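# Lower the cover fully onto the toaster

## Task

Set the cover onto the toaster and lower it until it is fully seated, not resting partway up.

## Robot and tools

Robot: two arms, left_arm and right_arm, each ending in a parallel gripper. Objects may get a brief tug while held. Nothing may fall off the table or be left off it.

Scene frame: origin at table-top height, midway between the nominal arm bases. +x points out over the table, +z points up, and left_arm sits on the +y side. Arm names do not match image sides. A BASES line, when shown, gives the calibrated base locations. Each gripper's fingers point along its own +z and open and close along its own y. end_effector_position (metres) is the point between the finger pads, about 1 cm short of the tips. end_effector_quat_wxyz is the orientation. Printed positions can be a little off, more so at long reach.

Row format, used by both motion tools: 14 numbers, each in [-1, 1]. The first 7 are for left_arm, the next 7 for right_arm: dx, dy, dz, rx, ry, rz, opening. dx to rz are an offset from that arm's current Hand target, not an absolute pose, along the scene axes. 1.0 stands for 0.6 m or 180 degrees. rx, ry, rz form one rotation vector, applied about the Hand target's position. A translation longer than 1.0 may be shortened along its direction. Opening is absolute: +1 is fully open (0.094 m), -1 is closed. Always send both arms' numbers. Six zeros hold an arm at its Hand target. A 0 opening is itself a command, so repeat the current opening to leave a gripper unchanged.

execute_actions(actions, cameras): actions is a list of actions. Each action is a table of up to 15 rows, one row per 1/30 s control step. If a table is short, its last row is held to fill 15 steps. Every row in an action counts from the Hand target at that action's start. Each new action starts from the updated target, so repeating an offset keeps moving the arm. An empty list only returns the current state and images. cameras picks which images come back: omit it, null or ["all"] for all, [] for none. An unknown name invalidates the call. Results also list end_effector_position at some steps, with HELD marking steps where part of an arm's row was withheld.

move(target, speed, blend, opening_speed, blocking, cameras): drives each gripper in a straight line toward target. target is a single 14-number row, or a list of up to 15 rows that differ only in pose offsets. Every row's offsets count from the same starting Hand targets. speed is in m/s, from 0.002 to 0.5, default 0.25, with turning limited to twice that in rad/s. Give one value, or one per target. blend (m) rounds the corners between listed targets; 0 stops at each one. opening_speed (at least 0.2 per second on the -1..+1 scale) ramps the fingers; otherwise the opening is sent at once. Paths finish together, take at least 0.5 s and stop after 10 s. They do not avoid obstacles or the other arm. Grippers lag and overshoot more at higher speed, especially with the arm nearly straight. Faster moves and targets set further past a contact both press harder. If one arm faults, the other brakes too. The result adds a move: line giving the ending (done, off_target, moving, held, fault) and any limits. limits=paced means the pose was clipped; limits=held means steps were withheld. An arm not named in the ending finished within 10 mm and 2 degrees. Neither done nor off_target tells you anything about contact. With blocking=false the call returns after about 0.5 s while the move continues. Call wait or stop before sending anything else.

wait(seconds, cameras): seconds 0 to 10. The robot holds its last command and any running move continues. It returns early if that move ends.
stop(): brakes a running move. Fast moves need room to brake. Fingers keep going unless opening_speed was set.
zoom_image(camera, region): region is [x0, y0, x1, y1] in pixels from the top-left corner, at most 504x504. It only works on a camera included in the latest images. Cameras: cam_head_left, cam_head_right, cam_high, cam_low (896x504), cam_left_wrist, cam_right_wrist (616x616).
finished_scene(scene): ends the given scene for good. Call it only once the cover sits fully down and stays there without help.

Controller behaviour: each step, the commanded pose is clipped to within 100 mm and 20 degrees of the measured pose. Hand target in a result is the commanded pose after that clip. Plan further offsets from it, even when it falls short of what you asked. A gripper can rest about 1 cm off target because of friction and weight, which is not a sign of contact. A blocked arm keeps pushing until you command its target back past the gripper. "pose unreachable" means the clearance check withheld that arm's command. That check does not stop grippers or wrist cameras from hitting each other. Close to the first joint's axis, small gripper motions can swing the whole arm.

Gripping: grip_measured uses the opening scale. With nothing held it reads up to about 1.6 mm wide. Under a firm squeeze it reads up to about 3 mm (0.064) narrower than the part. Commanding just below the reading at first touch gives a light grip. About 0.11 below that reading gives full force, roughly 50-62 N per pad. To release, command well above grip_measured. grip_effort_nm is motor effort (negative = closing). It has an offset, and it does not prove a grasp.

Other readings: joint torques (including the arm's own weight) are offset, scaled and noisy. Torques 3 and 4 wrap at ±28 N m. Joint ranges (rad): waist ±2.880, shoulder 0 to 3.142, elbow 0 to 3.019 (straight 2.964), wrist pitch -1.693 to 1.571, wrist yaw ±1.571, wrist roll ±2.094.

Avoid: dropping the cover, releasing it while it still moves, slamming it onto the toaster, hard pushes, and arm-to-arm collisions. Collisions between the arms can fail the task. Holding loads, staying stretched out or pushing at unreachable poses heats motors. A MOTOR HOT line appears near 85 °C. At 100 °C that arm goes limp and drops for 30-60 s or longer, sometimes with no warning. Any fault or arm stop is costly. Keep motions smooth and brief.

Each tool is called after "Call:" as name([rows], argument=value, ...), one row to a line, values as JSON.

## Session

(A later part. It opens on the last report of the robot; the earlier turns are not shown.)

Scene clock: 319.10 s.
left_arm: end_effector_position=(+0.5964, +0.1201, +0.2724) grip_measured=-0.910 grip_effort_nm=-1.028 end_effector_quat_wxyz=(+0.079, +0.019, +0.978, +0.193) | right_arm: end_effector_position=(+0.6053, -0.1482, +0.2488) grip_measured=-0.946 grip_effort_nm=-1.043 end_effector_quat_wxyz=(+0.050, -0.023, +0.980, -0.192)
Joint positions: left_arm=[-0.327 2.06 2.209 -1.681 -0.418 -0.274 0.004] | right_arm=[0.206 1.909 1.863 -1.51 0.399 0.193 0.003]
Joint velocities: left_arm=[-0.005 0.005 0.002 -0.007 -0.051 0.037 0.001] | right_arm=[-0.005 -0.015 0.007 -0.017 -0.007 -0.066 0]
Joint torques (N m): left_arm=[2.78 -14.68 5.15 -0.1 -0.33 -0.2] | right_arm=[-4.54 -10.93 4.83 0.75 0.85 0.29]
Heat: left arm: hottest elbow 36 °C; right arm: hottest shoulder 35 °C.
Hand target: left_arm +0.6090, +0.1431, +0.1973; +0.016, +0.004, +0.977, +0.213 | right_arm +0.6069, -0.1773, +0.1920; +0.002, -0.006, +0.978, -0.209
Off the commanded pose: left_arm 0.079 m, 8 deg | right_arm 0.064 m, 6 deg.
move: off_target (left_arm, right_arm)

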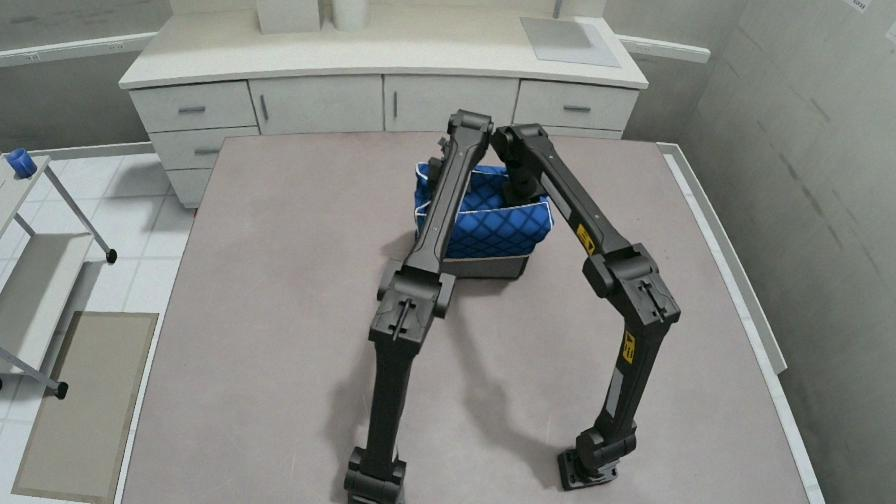

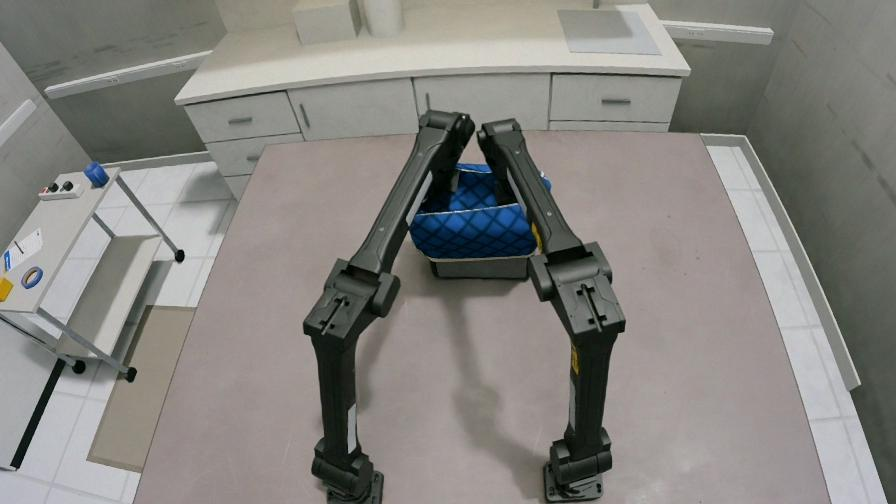

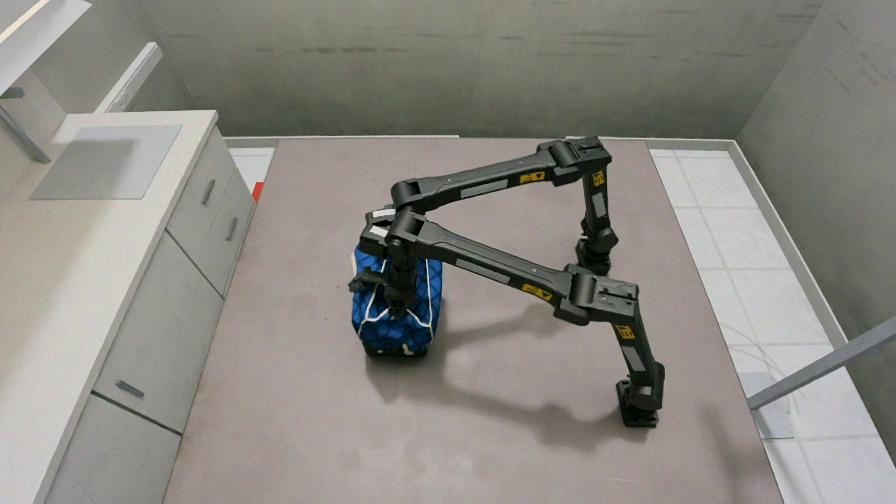

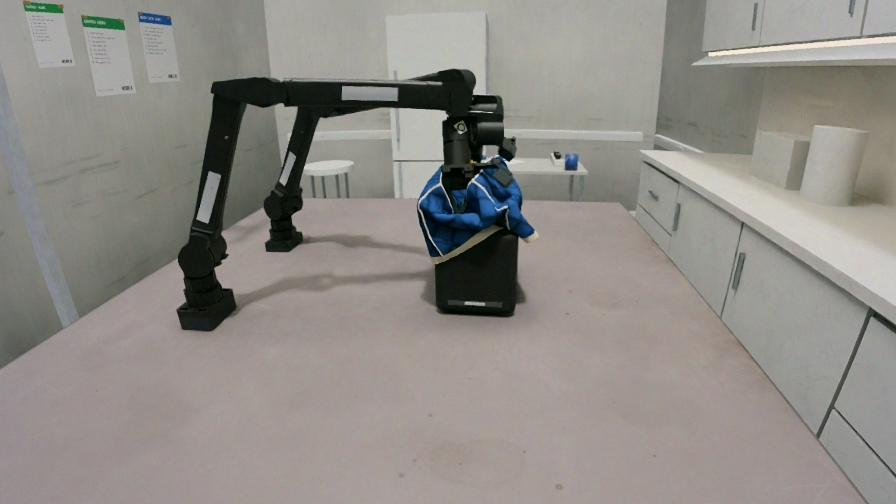

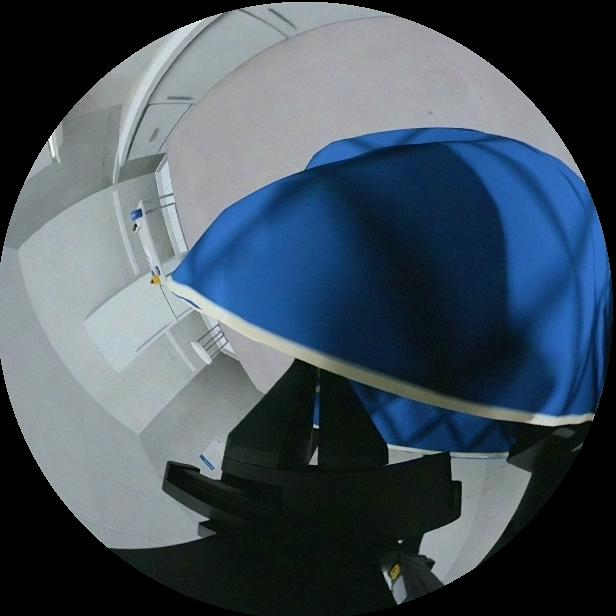

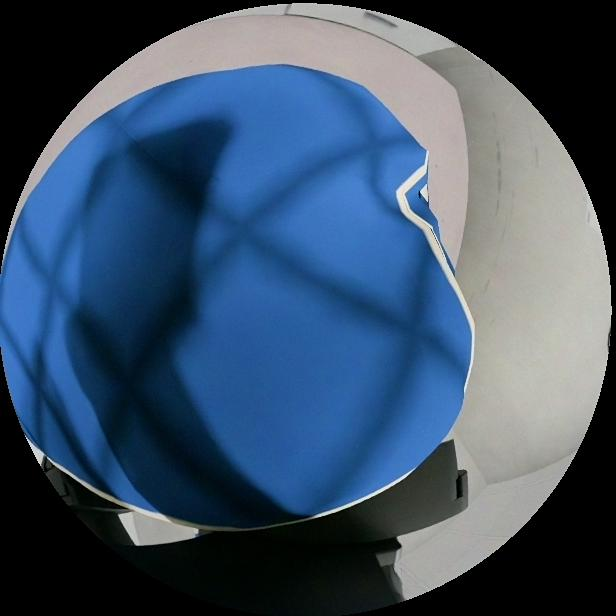

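Call:
move(target=[0,0,0,0,0,0,-0.3,0,0,0,0,0,0,-0.3], opening_speed=0.7, cameras=[])

Call:
move(target=[-0.0,0,0.45,0,0,0,-0.3,0,0,0.45,0,0,0,-0.3], speed=0.15)

Call:
zoom_image(camera="cam_low", region=[380, 120, 560, 330])

Call:
zoom_image(camera="cam_head_right", region=[390, 130, 580, 290])

Call:
zoom_image(camera="cam_high", region=[320, 200, 480, 380])

Scene clock: 331.63 s.
left_arm: end_effector_position=(+0.5975, +0.1226, +0.2529) grip_measured=-0.559 grip_effort_nm=0.081 end_effector_quat_wxyz=(+0.063, +0.016, +0.978, +0.199) | right_arm: end_effector_position=(+0.6048, -0.1496, +0.2495) grip_measured=-0.560 grip_effort_nm=0.149 end_effector_quat_wxyz=(+0.052, -0.022, +0.979, -0.196)
Joint positions: left_arm=[-0.324 2.083 2.196 -1.681 -0.421 -0.285 0.021] | right_arm=[0.206 1.905 1.859 -1.508 0.407 0.193 0.021]
Joint velocities: left_arm=[-0.005 -0.015 -0.002 0.027 -0.007 -0.007 0.001] | right_arm=[0.005 0.005 0.002 -0.002 0.022 -0.095 0]
Joint torques (N m): left_arm=[2.14 -17.49 5.49 -0.03 -0.18 -0.12] | right_arm=[-4.42 -10.75 5.19 0.64 0.57 0.29]
Heat: left arm: hottest elbow 34 °C; right arm: hottest shoulder 34 °C.
Hand target: left_arm +0.6047, +0.1435, +0.1993; +0.016, +0.004, +0.977, +0.212 | right_arm +0.6068, -0.1773, +0.1920; +0.002, -0.006, +0.978, -0.209
Tool commands: left_gripper/opening=-0.556667 right_gripper/opening=-0.556667
Off the commanded pose: left_arm 0.060 m, 6 deg | right_arm 0.064 m, 6 deg.
move: held (left_arm; a check stopped the path), off_target (right_arm; its opening stopped when a check withheld steps of left_arm); limits=held
pose unreachable (left arm): on one or more control steps of this call, first in action 0 (counted from 0), this arm could not follow its commanded pose, so it was not sent that pose on those steps. It may still have moved: this result reports where it is.
cause: moving toward the commanded pose would bring a part of the arm too close to another arm (this arm's wrist (the part past joint 4) and the right arm's wrist (the part past joint 4)).
No camera images: "cameras" was empty.

Scene clock: 334.37 s.
left_arm: end_effector_position=(+0.6071, +0.1349, +0.4408) grip_measured=-0.301 grip_effort_nm=0.085 end_effector_quat_wxyz=(+0.229, +0.064, +0.952, +0.195) | right_arm: end_effector_position=(+0.6103, -0.1718, +0.4279) grip_measured=-0.302 grip_effort_nm=0.085 end_effector_quat_wxyz=(+0.155, -0.048, +0.966, -0.201)
Joint positions: left_arm=[-0.316 1.973 2.477 -1.686 -0.484 -0.079 0.033] | right_arm=[0.178 1.823 2.186 -1.674 0.449 0.056 0.033]
Joint velocities: left_arm=[-0.015 -0.015 0.012 -0.007 0.007 -0.022 0] | right_arm=[0.005 -0.005 -0.017 -0.022 -0.066 -0.11 0]
Joint torques (N m): left_arm=[0.38 -22.65 10.21 0.42 -0.44 0.11] | right_arm=[-1.55 -15.79 14.23 0.43 0.55 -0.02]
Heat: left arm: hottest elbow 34 °C; right arm: hottest shoulder 34 °C.
Hand target: left_arm +0.6058, +0.1394, +0.4689; +0.063, +0.020, +0.976, +0.208 | right_arm +0.6110, -0.1772, +0.4636; +0.002, -0.006, +0.978, -0.208
Off the commanded pose: left_arm 0.030 m, 26 deg; orientation clipped | right_arm 0.035 m, 18 deg.
joint sent to its limit (left arm) — joint 4 (wrist pitch), lower limit. The joint targets are off in position and orientation.
joint sent to its limit (right arm) — joint 4 (wrist pitch), lower limit. The joint targets are off in orientation, not in position.
move: off_target (left_arm, right_arm); limits=paced

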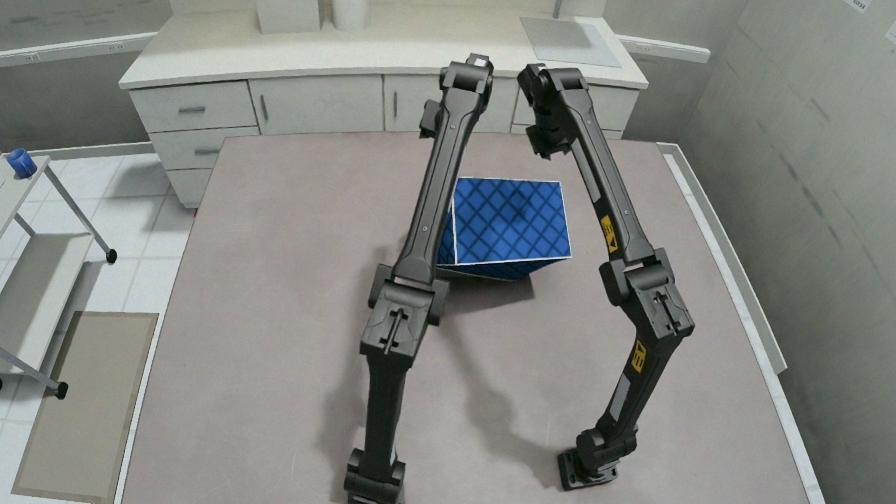

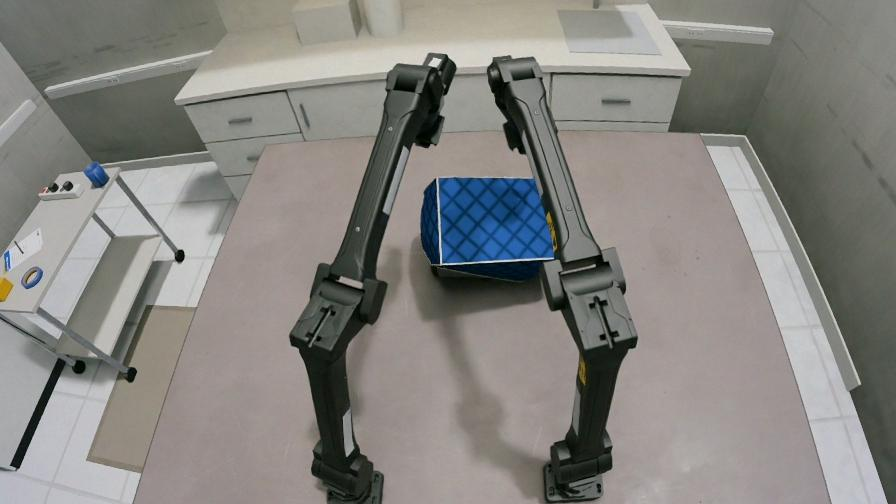

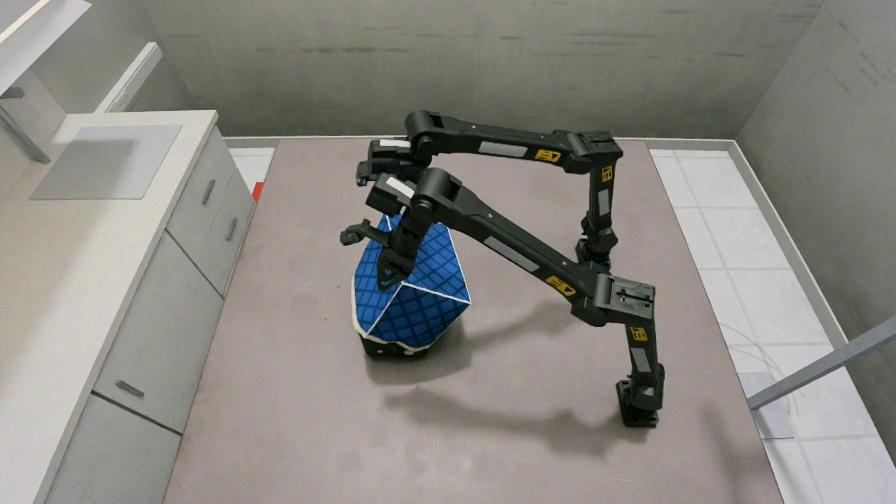

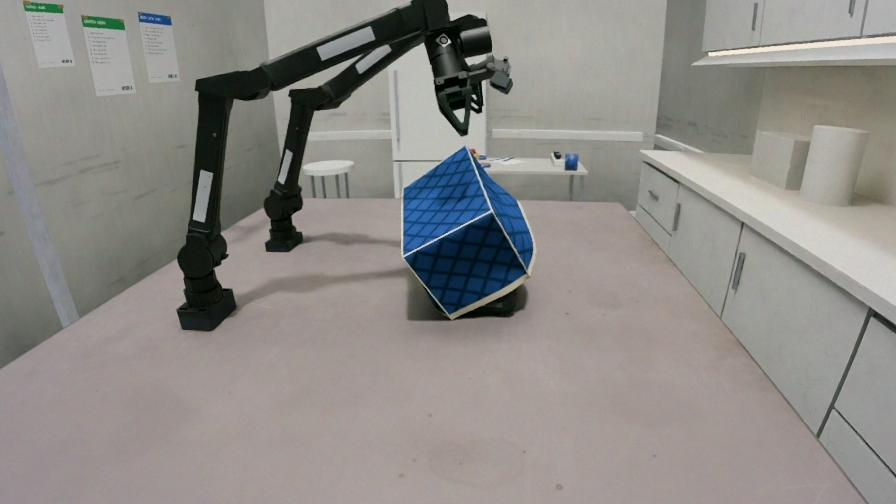

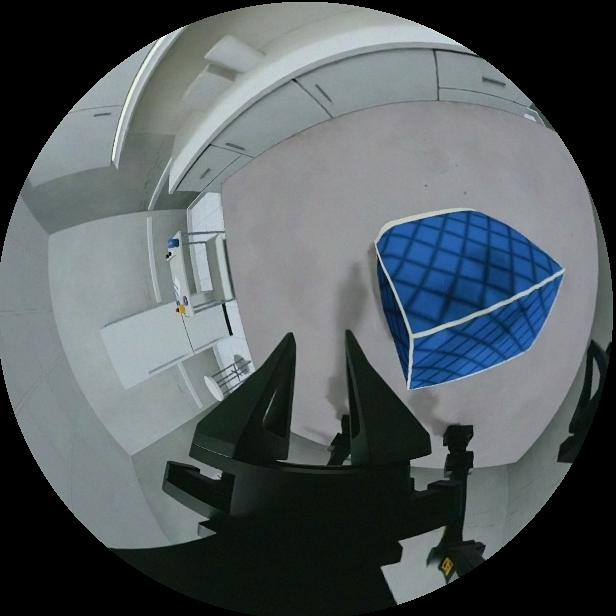

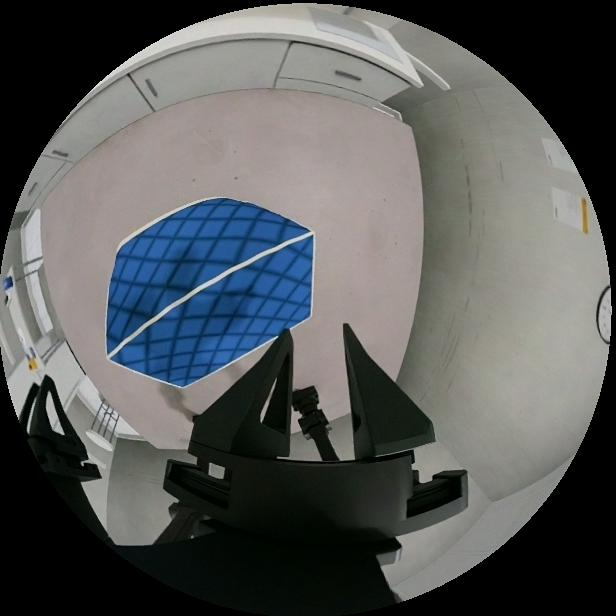

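Scaled by 2.400.

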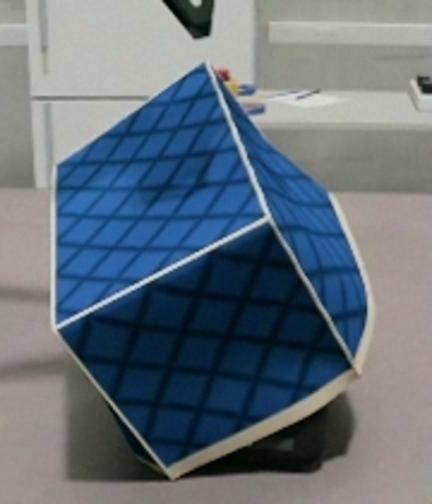

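Scaled by 2.653.

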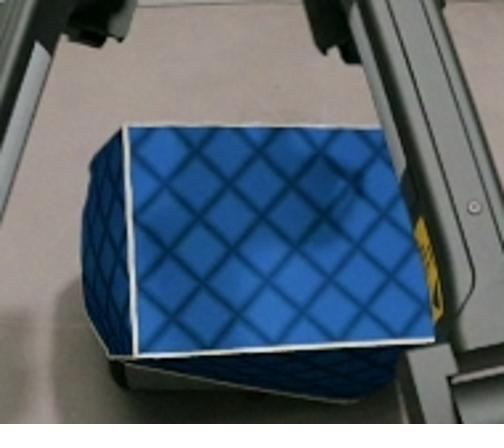

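Scaled by 2.800.

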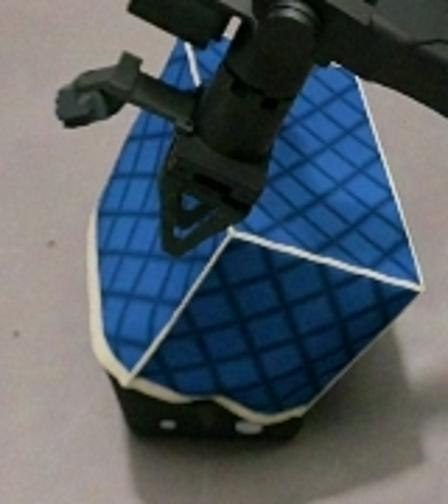

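Call:
move([
  [-0.36,-0.01,0,0,-0.28,0,-1,-0.36,0.04,0,0,-0.28,0,-1],
  [-0.42,-0.01,-0.42,0,-0.28,0,-1,-0.42,0.04,-0.41,0,-0.28,0,-1],
], speed=0.2)

Scene clock: 346.33 s.
left_arm: end_effector_position=(+0.3851, +0.1414, +0.3989) grip_measured=-0.989 grip_effort_nm=-0.559 end_effector_quat_wxyz=(+0.455, -0.060, +0.863, +0.211) | right_arm: end_effector_position=(+0.3926, -0.1592, +0.4522) grip_measured=-0.996 grip_effort_nm=-0.178 end_effector_quat_wxyz=(+0.406, +0.073, +0.890, -0.195)
Joint positions: left_arm=[-0.578 1.128 1.197 -0.95 -0.869 -0.381 0] | right_arm=[0.444 1.023 1.266 -1.189 0.749 0.392 0]
Joint velocities: left_arm=[-0.005 -0.005 -0.007 -0.002 -0.051 -0.022 0] | right_arm=[-0.015 0.005 -0.002 -0.017 0.051 -0.051 -0.001]
Joint torques (N m): left_arm=[-1.32 -10.17 8.31 1.52 -0.56 -0.09] | right_arm=[-1.14 -4.13 11.96 0.75 0.44 0.1]
Heat: left arm: hottest elbow 35 °C; right arm: hottest shoulder 35 °C.
Hand target: left_arm +0.3817, +0.1359, +0.4122; +0.473, -0.067, +0.857, +0.196 | right_arm +0.3947, -0.1591, +0.4614; +0.410, +0.074, +0.888, -0.193
Off the commanded pose: left_arm 0.185 m, 3 deg | right_arm 0.237 m, 2 deg.
move: held (right_arm; a check stopped the path), off_target (left_arm; braked when a check withheld steps of right_arm); path passed 1 of 2 targets; limits=held
pose unreachable (right arm): on one or more control steps of this call, first in action 0 (counted from 0), this arm could not follow its commanded pose, so it was not sent that pose on those steps. It may still have moved: this result reports where it is.
cause: moving toward the commanded pose would bring a part of the arm too close to another arm (this arm's wrist (the part past joint 4) and the left arm's wrist (the part past joint 4), at the place that arm is still heading or pushing toward).

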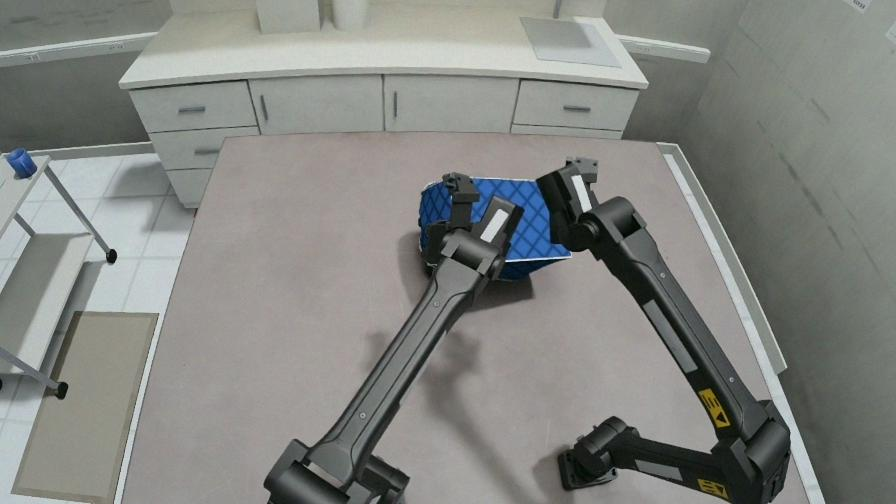

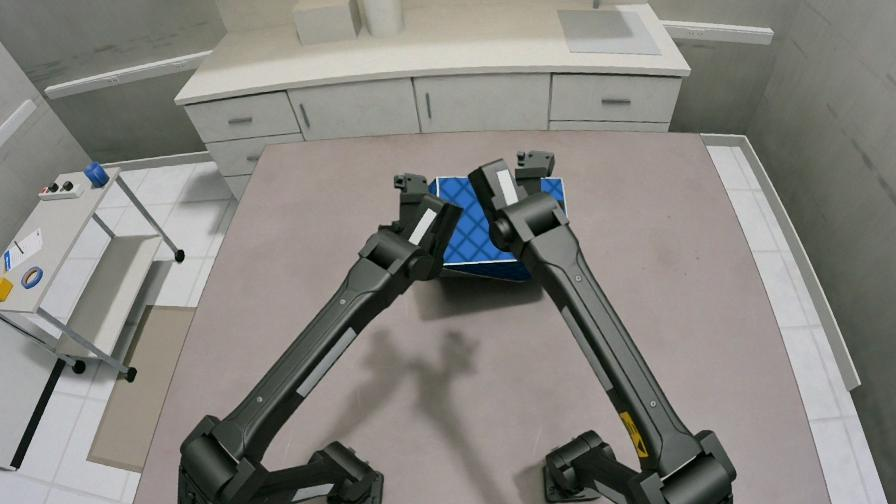

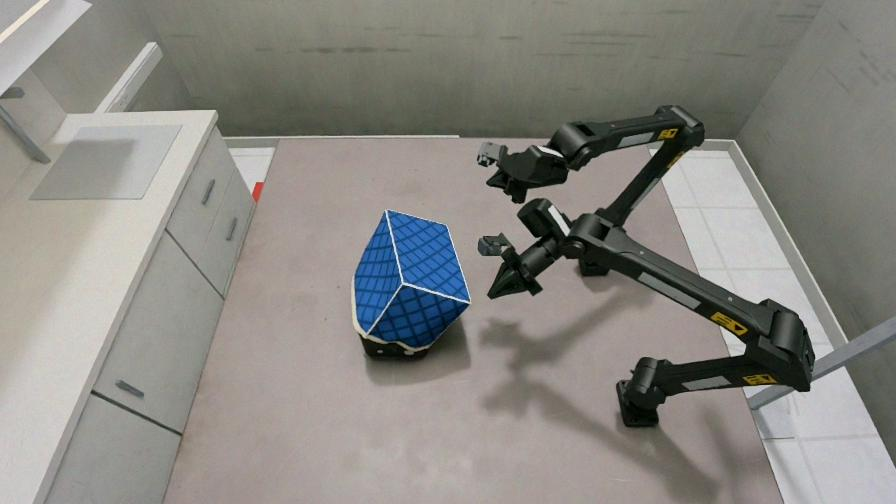

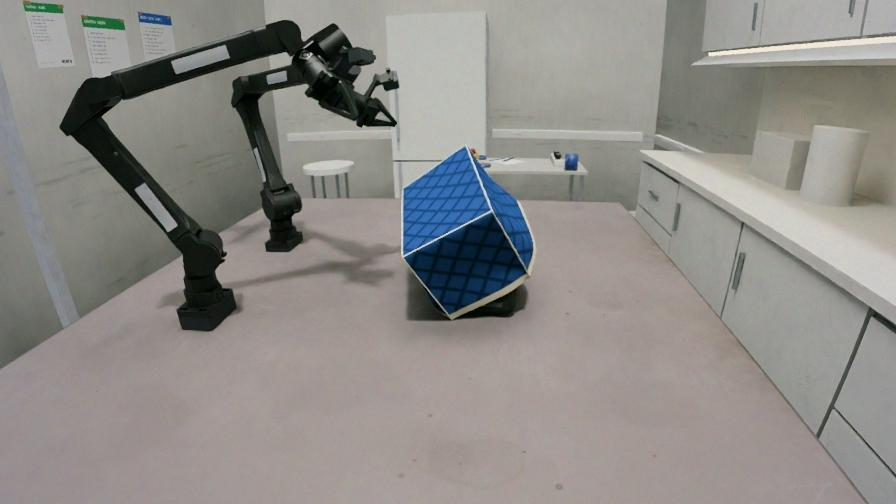

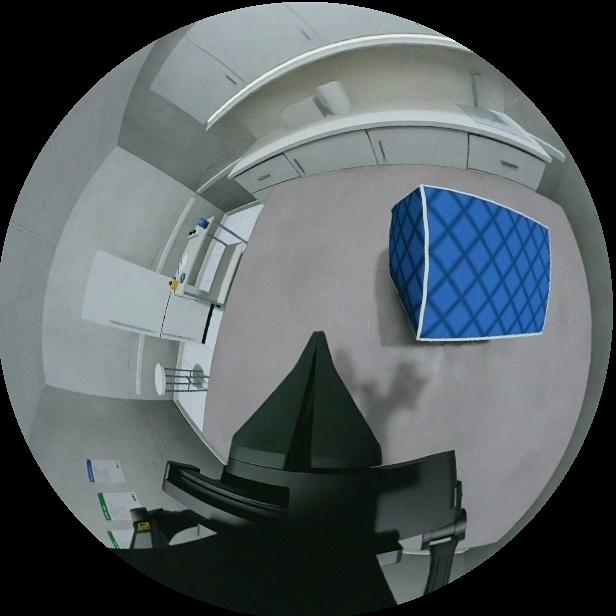

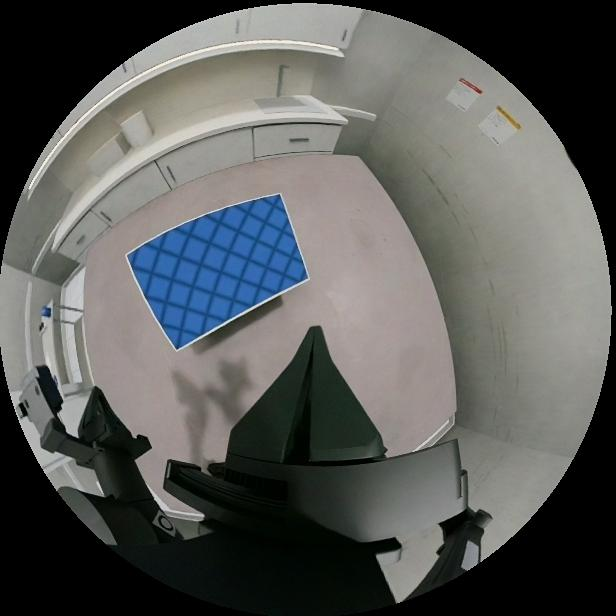

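Call:
move([
  [0,0.05,0,-0.088,0,-0.105,-1,0,-0.07,0,0.088,0,0.105,-1],
  [0,-0.02,-0.32,-0.088,0,-0.105,-1,0,0.04,-0.40,0.088,0,0.105,-1],
], speed=0.2)

Scene clock: 358.33 s.
left_arm: end_effector_position=(+0.3773, +0.1350, +0.2174) grip_measured=-0.989 grip_effort_nm=-0.559 end_effector_quat_wxyz=(+0.477, +0.011, +0.879, +0.004) | right_arm: end_effector_position=(+0.3913, -0.1417, +0.2313) grip_measured=-0.997 grip_effort_nm=-0.178 end_effector_quat_wxyz=(+0.427, -0.019, +0.904, -0.003)
Joint positions: left_arm=[-0.429 1.035 0.631 -0.216 -0.348 -0.218 0] | right_arm=[0.286 0.906 0.601 -0.407 0.237 0.172 0]
Joint velocities: left_arm=[-0.015 -0.015 -0.002 0.007 -0.022 -0.007 0] | right_arm=[0.005 -0.015 0.022 0.002 -0.037 -0.022 0]
Joint torques (N m): left_arm=[-1.38 -5.71 8.2 1.89 -0.29 -0.07] | right_arm=[0.09 -1.9 9.05 1.81 0.35 0.3]
Heat: left arm: hottest elbow 35 °C; right arm: hottest shoulder 34 °C.
Hand target: left_arm +0.3809, +0.1266, +0.2209; +0.484, +0.011, +0.875, -0.004 | right_arm +0.3910, -0.1374, +0.2222; +0.422, -0.018, +0.907, -0.001
Off the commanded pose: left_arm 0.012 m, 1 deg | right_arm 0.012 m, 1 deg.
move: off_target (left_arm, right_arm)

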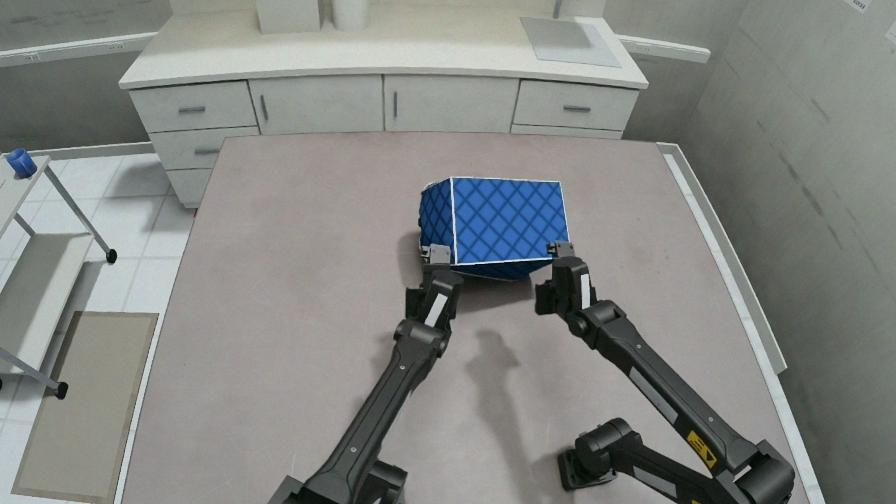

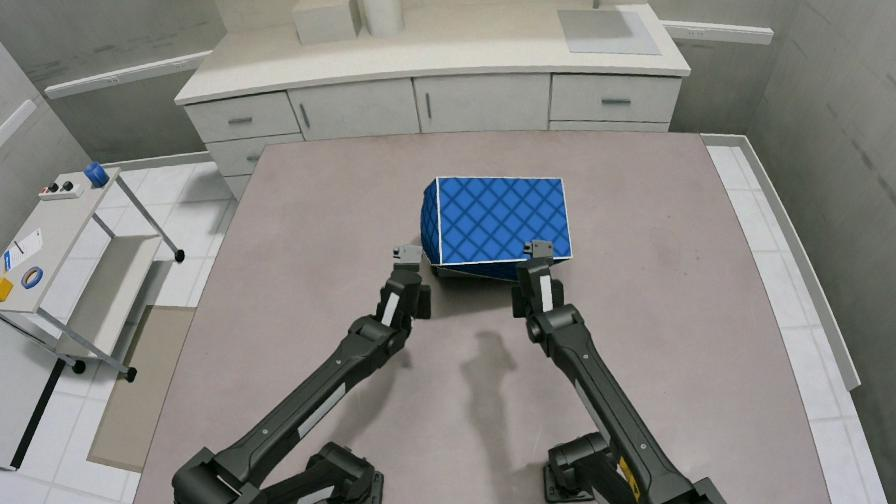

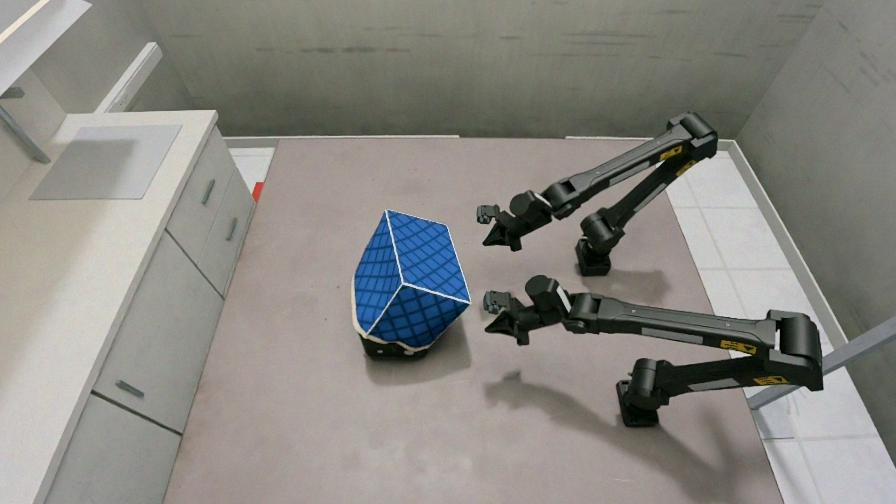

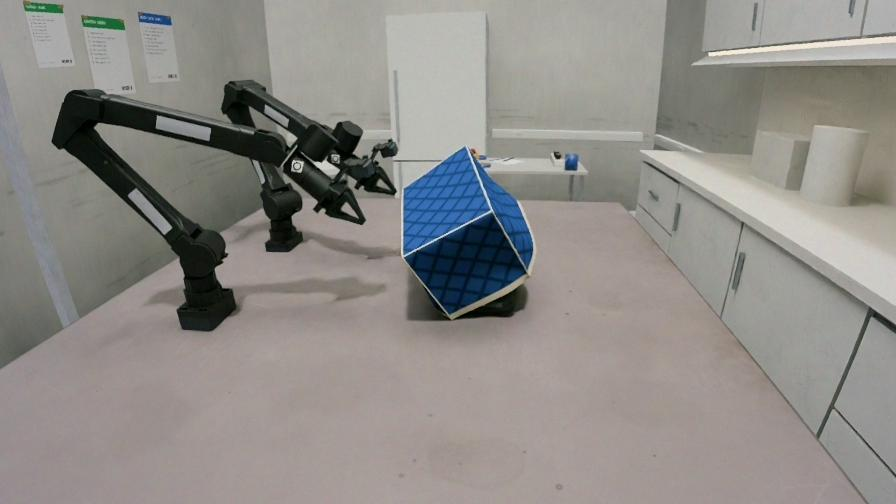

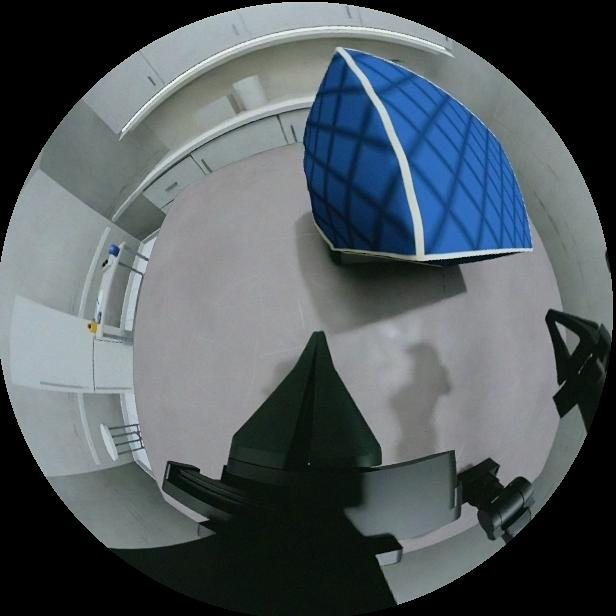

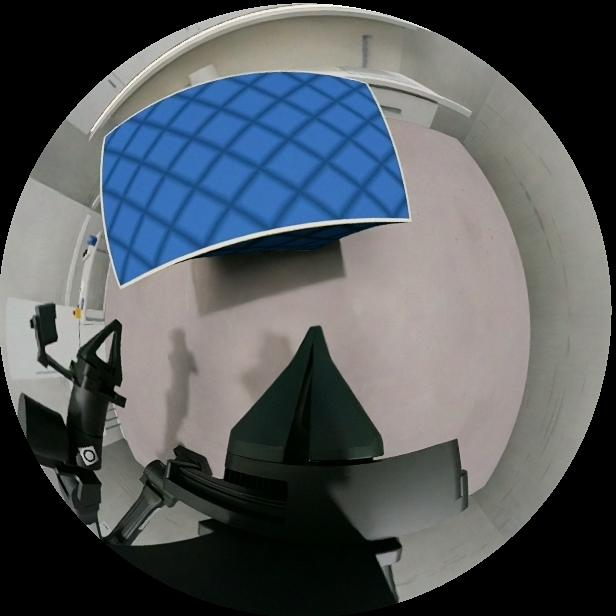

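Call:
move([
  [0,-0.1,-0.1,0,0,0,-1,0,-0.05,-0.1,0,0,0,-1],
  [0.22,-0.1,-0.08,0,0,0,-1,0.22,-0.05,-0.08,0,0,0,-1],
], speed=0.12)

Call:
zoom_image(camera="cam_low", region=[330, 120, 560, 330])

Scene clock: 364.97 s.
left_arm: end_effector_position=(+0.4920, +0.0662, +0.1631) grip_measured=-0.989 grip_effort_nm=-0.559 end_effector_quat_wxyz=(+0.472, +0.019, +0.881, -0.003) | right_arm: end_effector_position=(+0.4973, -0.1658, +0.1554) grip_measured=-0.997 grip_effort_nm=-0.183 end_effector_quat_wxyz=(+0.403, -0.018, +0.915, -0.002)
Joint positions: left_arm=[-0.457 1.498 0.87 -0.001 -0.349 -0.229 0] | right_arm=[0.126 1.345 0.71 -0.112 0.109 0.075 0]
Joint velocities: left_arm=[-0.005 -0.005 0.007 -0.002 -0.022 -0.007 -0.001] | right_arm=[-0.005 -0.005 -0.007 0.007 -0.007 -0.081 -0.001]
Joint torques (N m): left_arm=[1.44 -11.4 10.07 1.44 -0.04 0.11] | right_arm=[-1.96 -5.71 13.3 1.78 -0.08 -0.06]
Heat: left arm: hottest elbow 35 °C; right arm: hottest shoulder 33 °C.
Hand target: left_arm +0.5131, +0.0682, +0.1740; +0.484, +0.011, +0.875, -0.004 | right_arm +0.5226, -0.1678, +0.1723; +0.422, -0.019, +0.906, -0.003
Off the commanded pose: left_arm 0.023 m, 2 deg | right_arm 0.032 m, 2 deg.
move: off_target (left_arm, right_arm)

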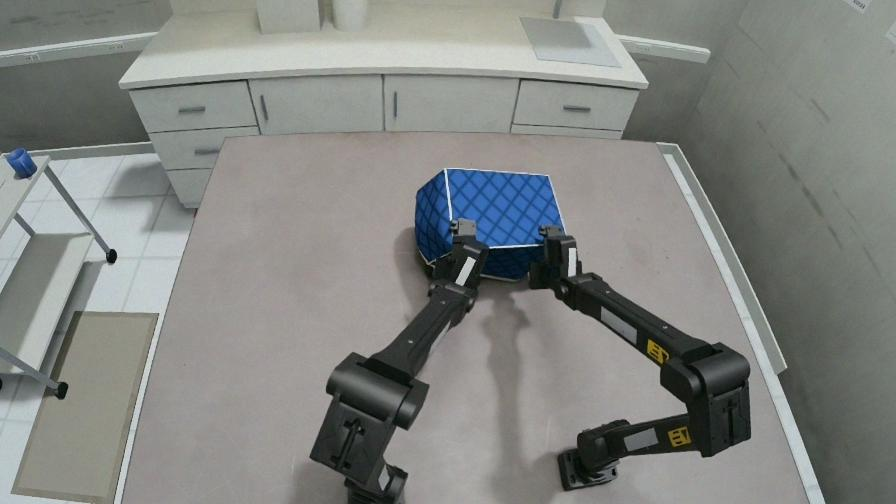

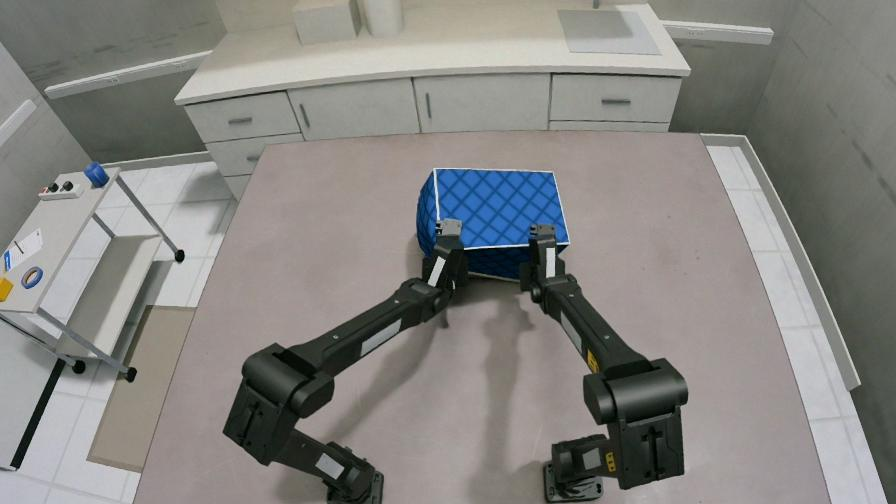

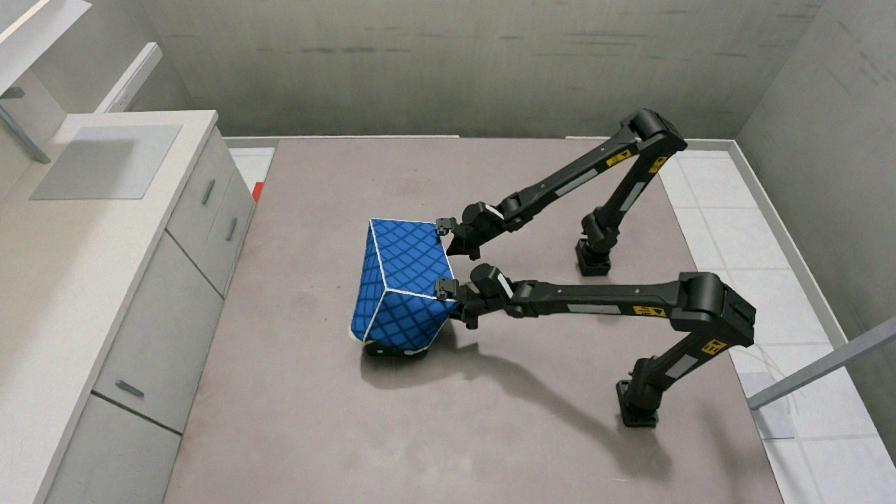

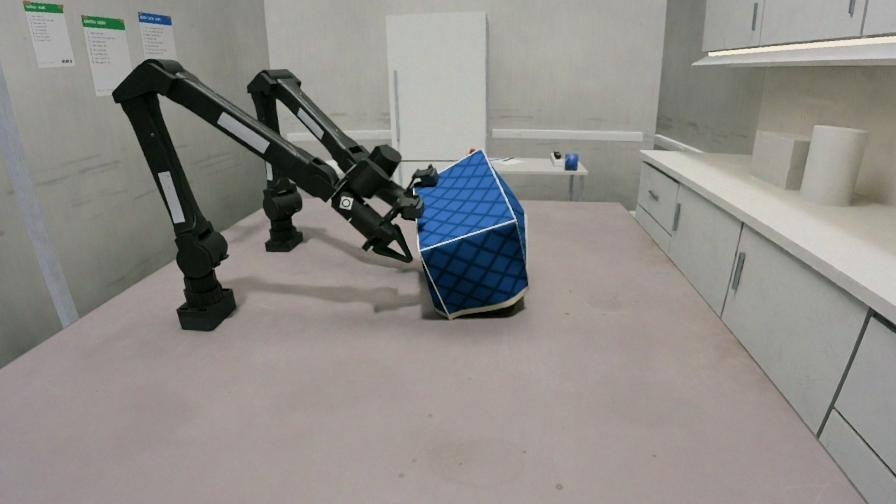

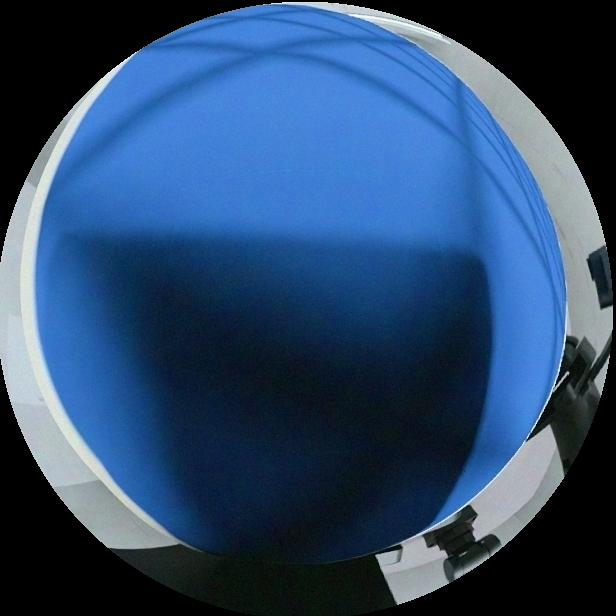

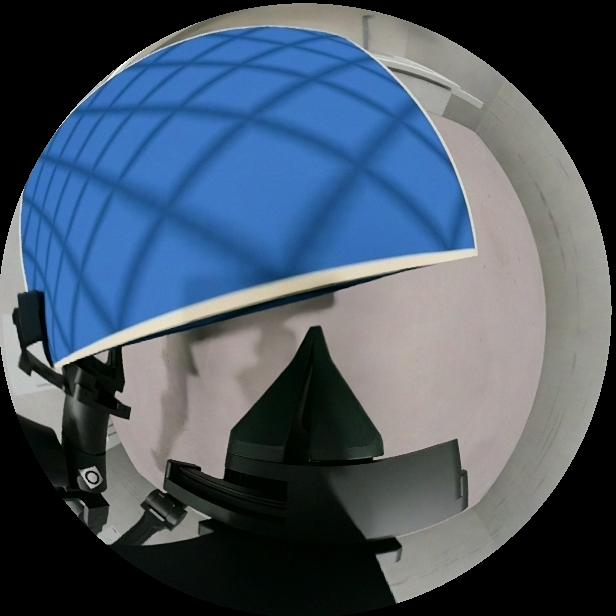

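Scaled by 2.191.

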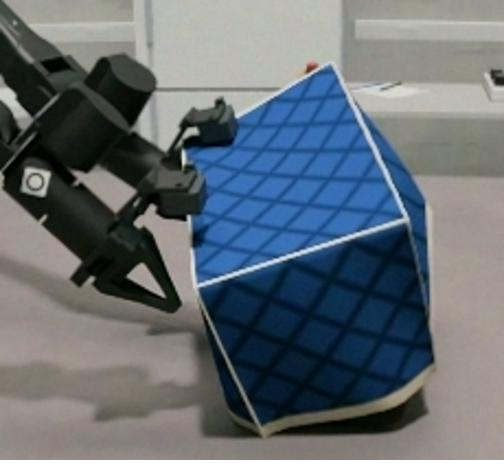

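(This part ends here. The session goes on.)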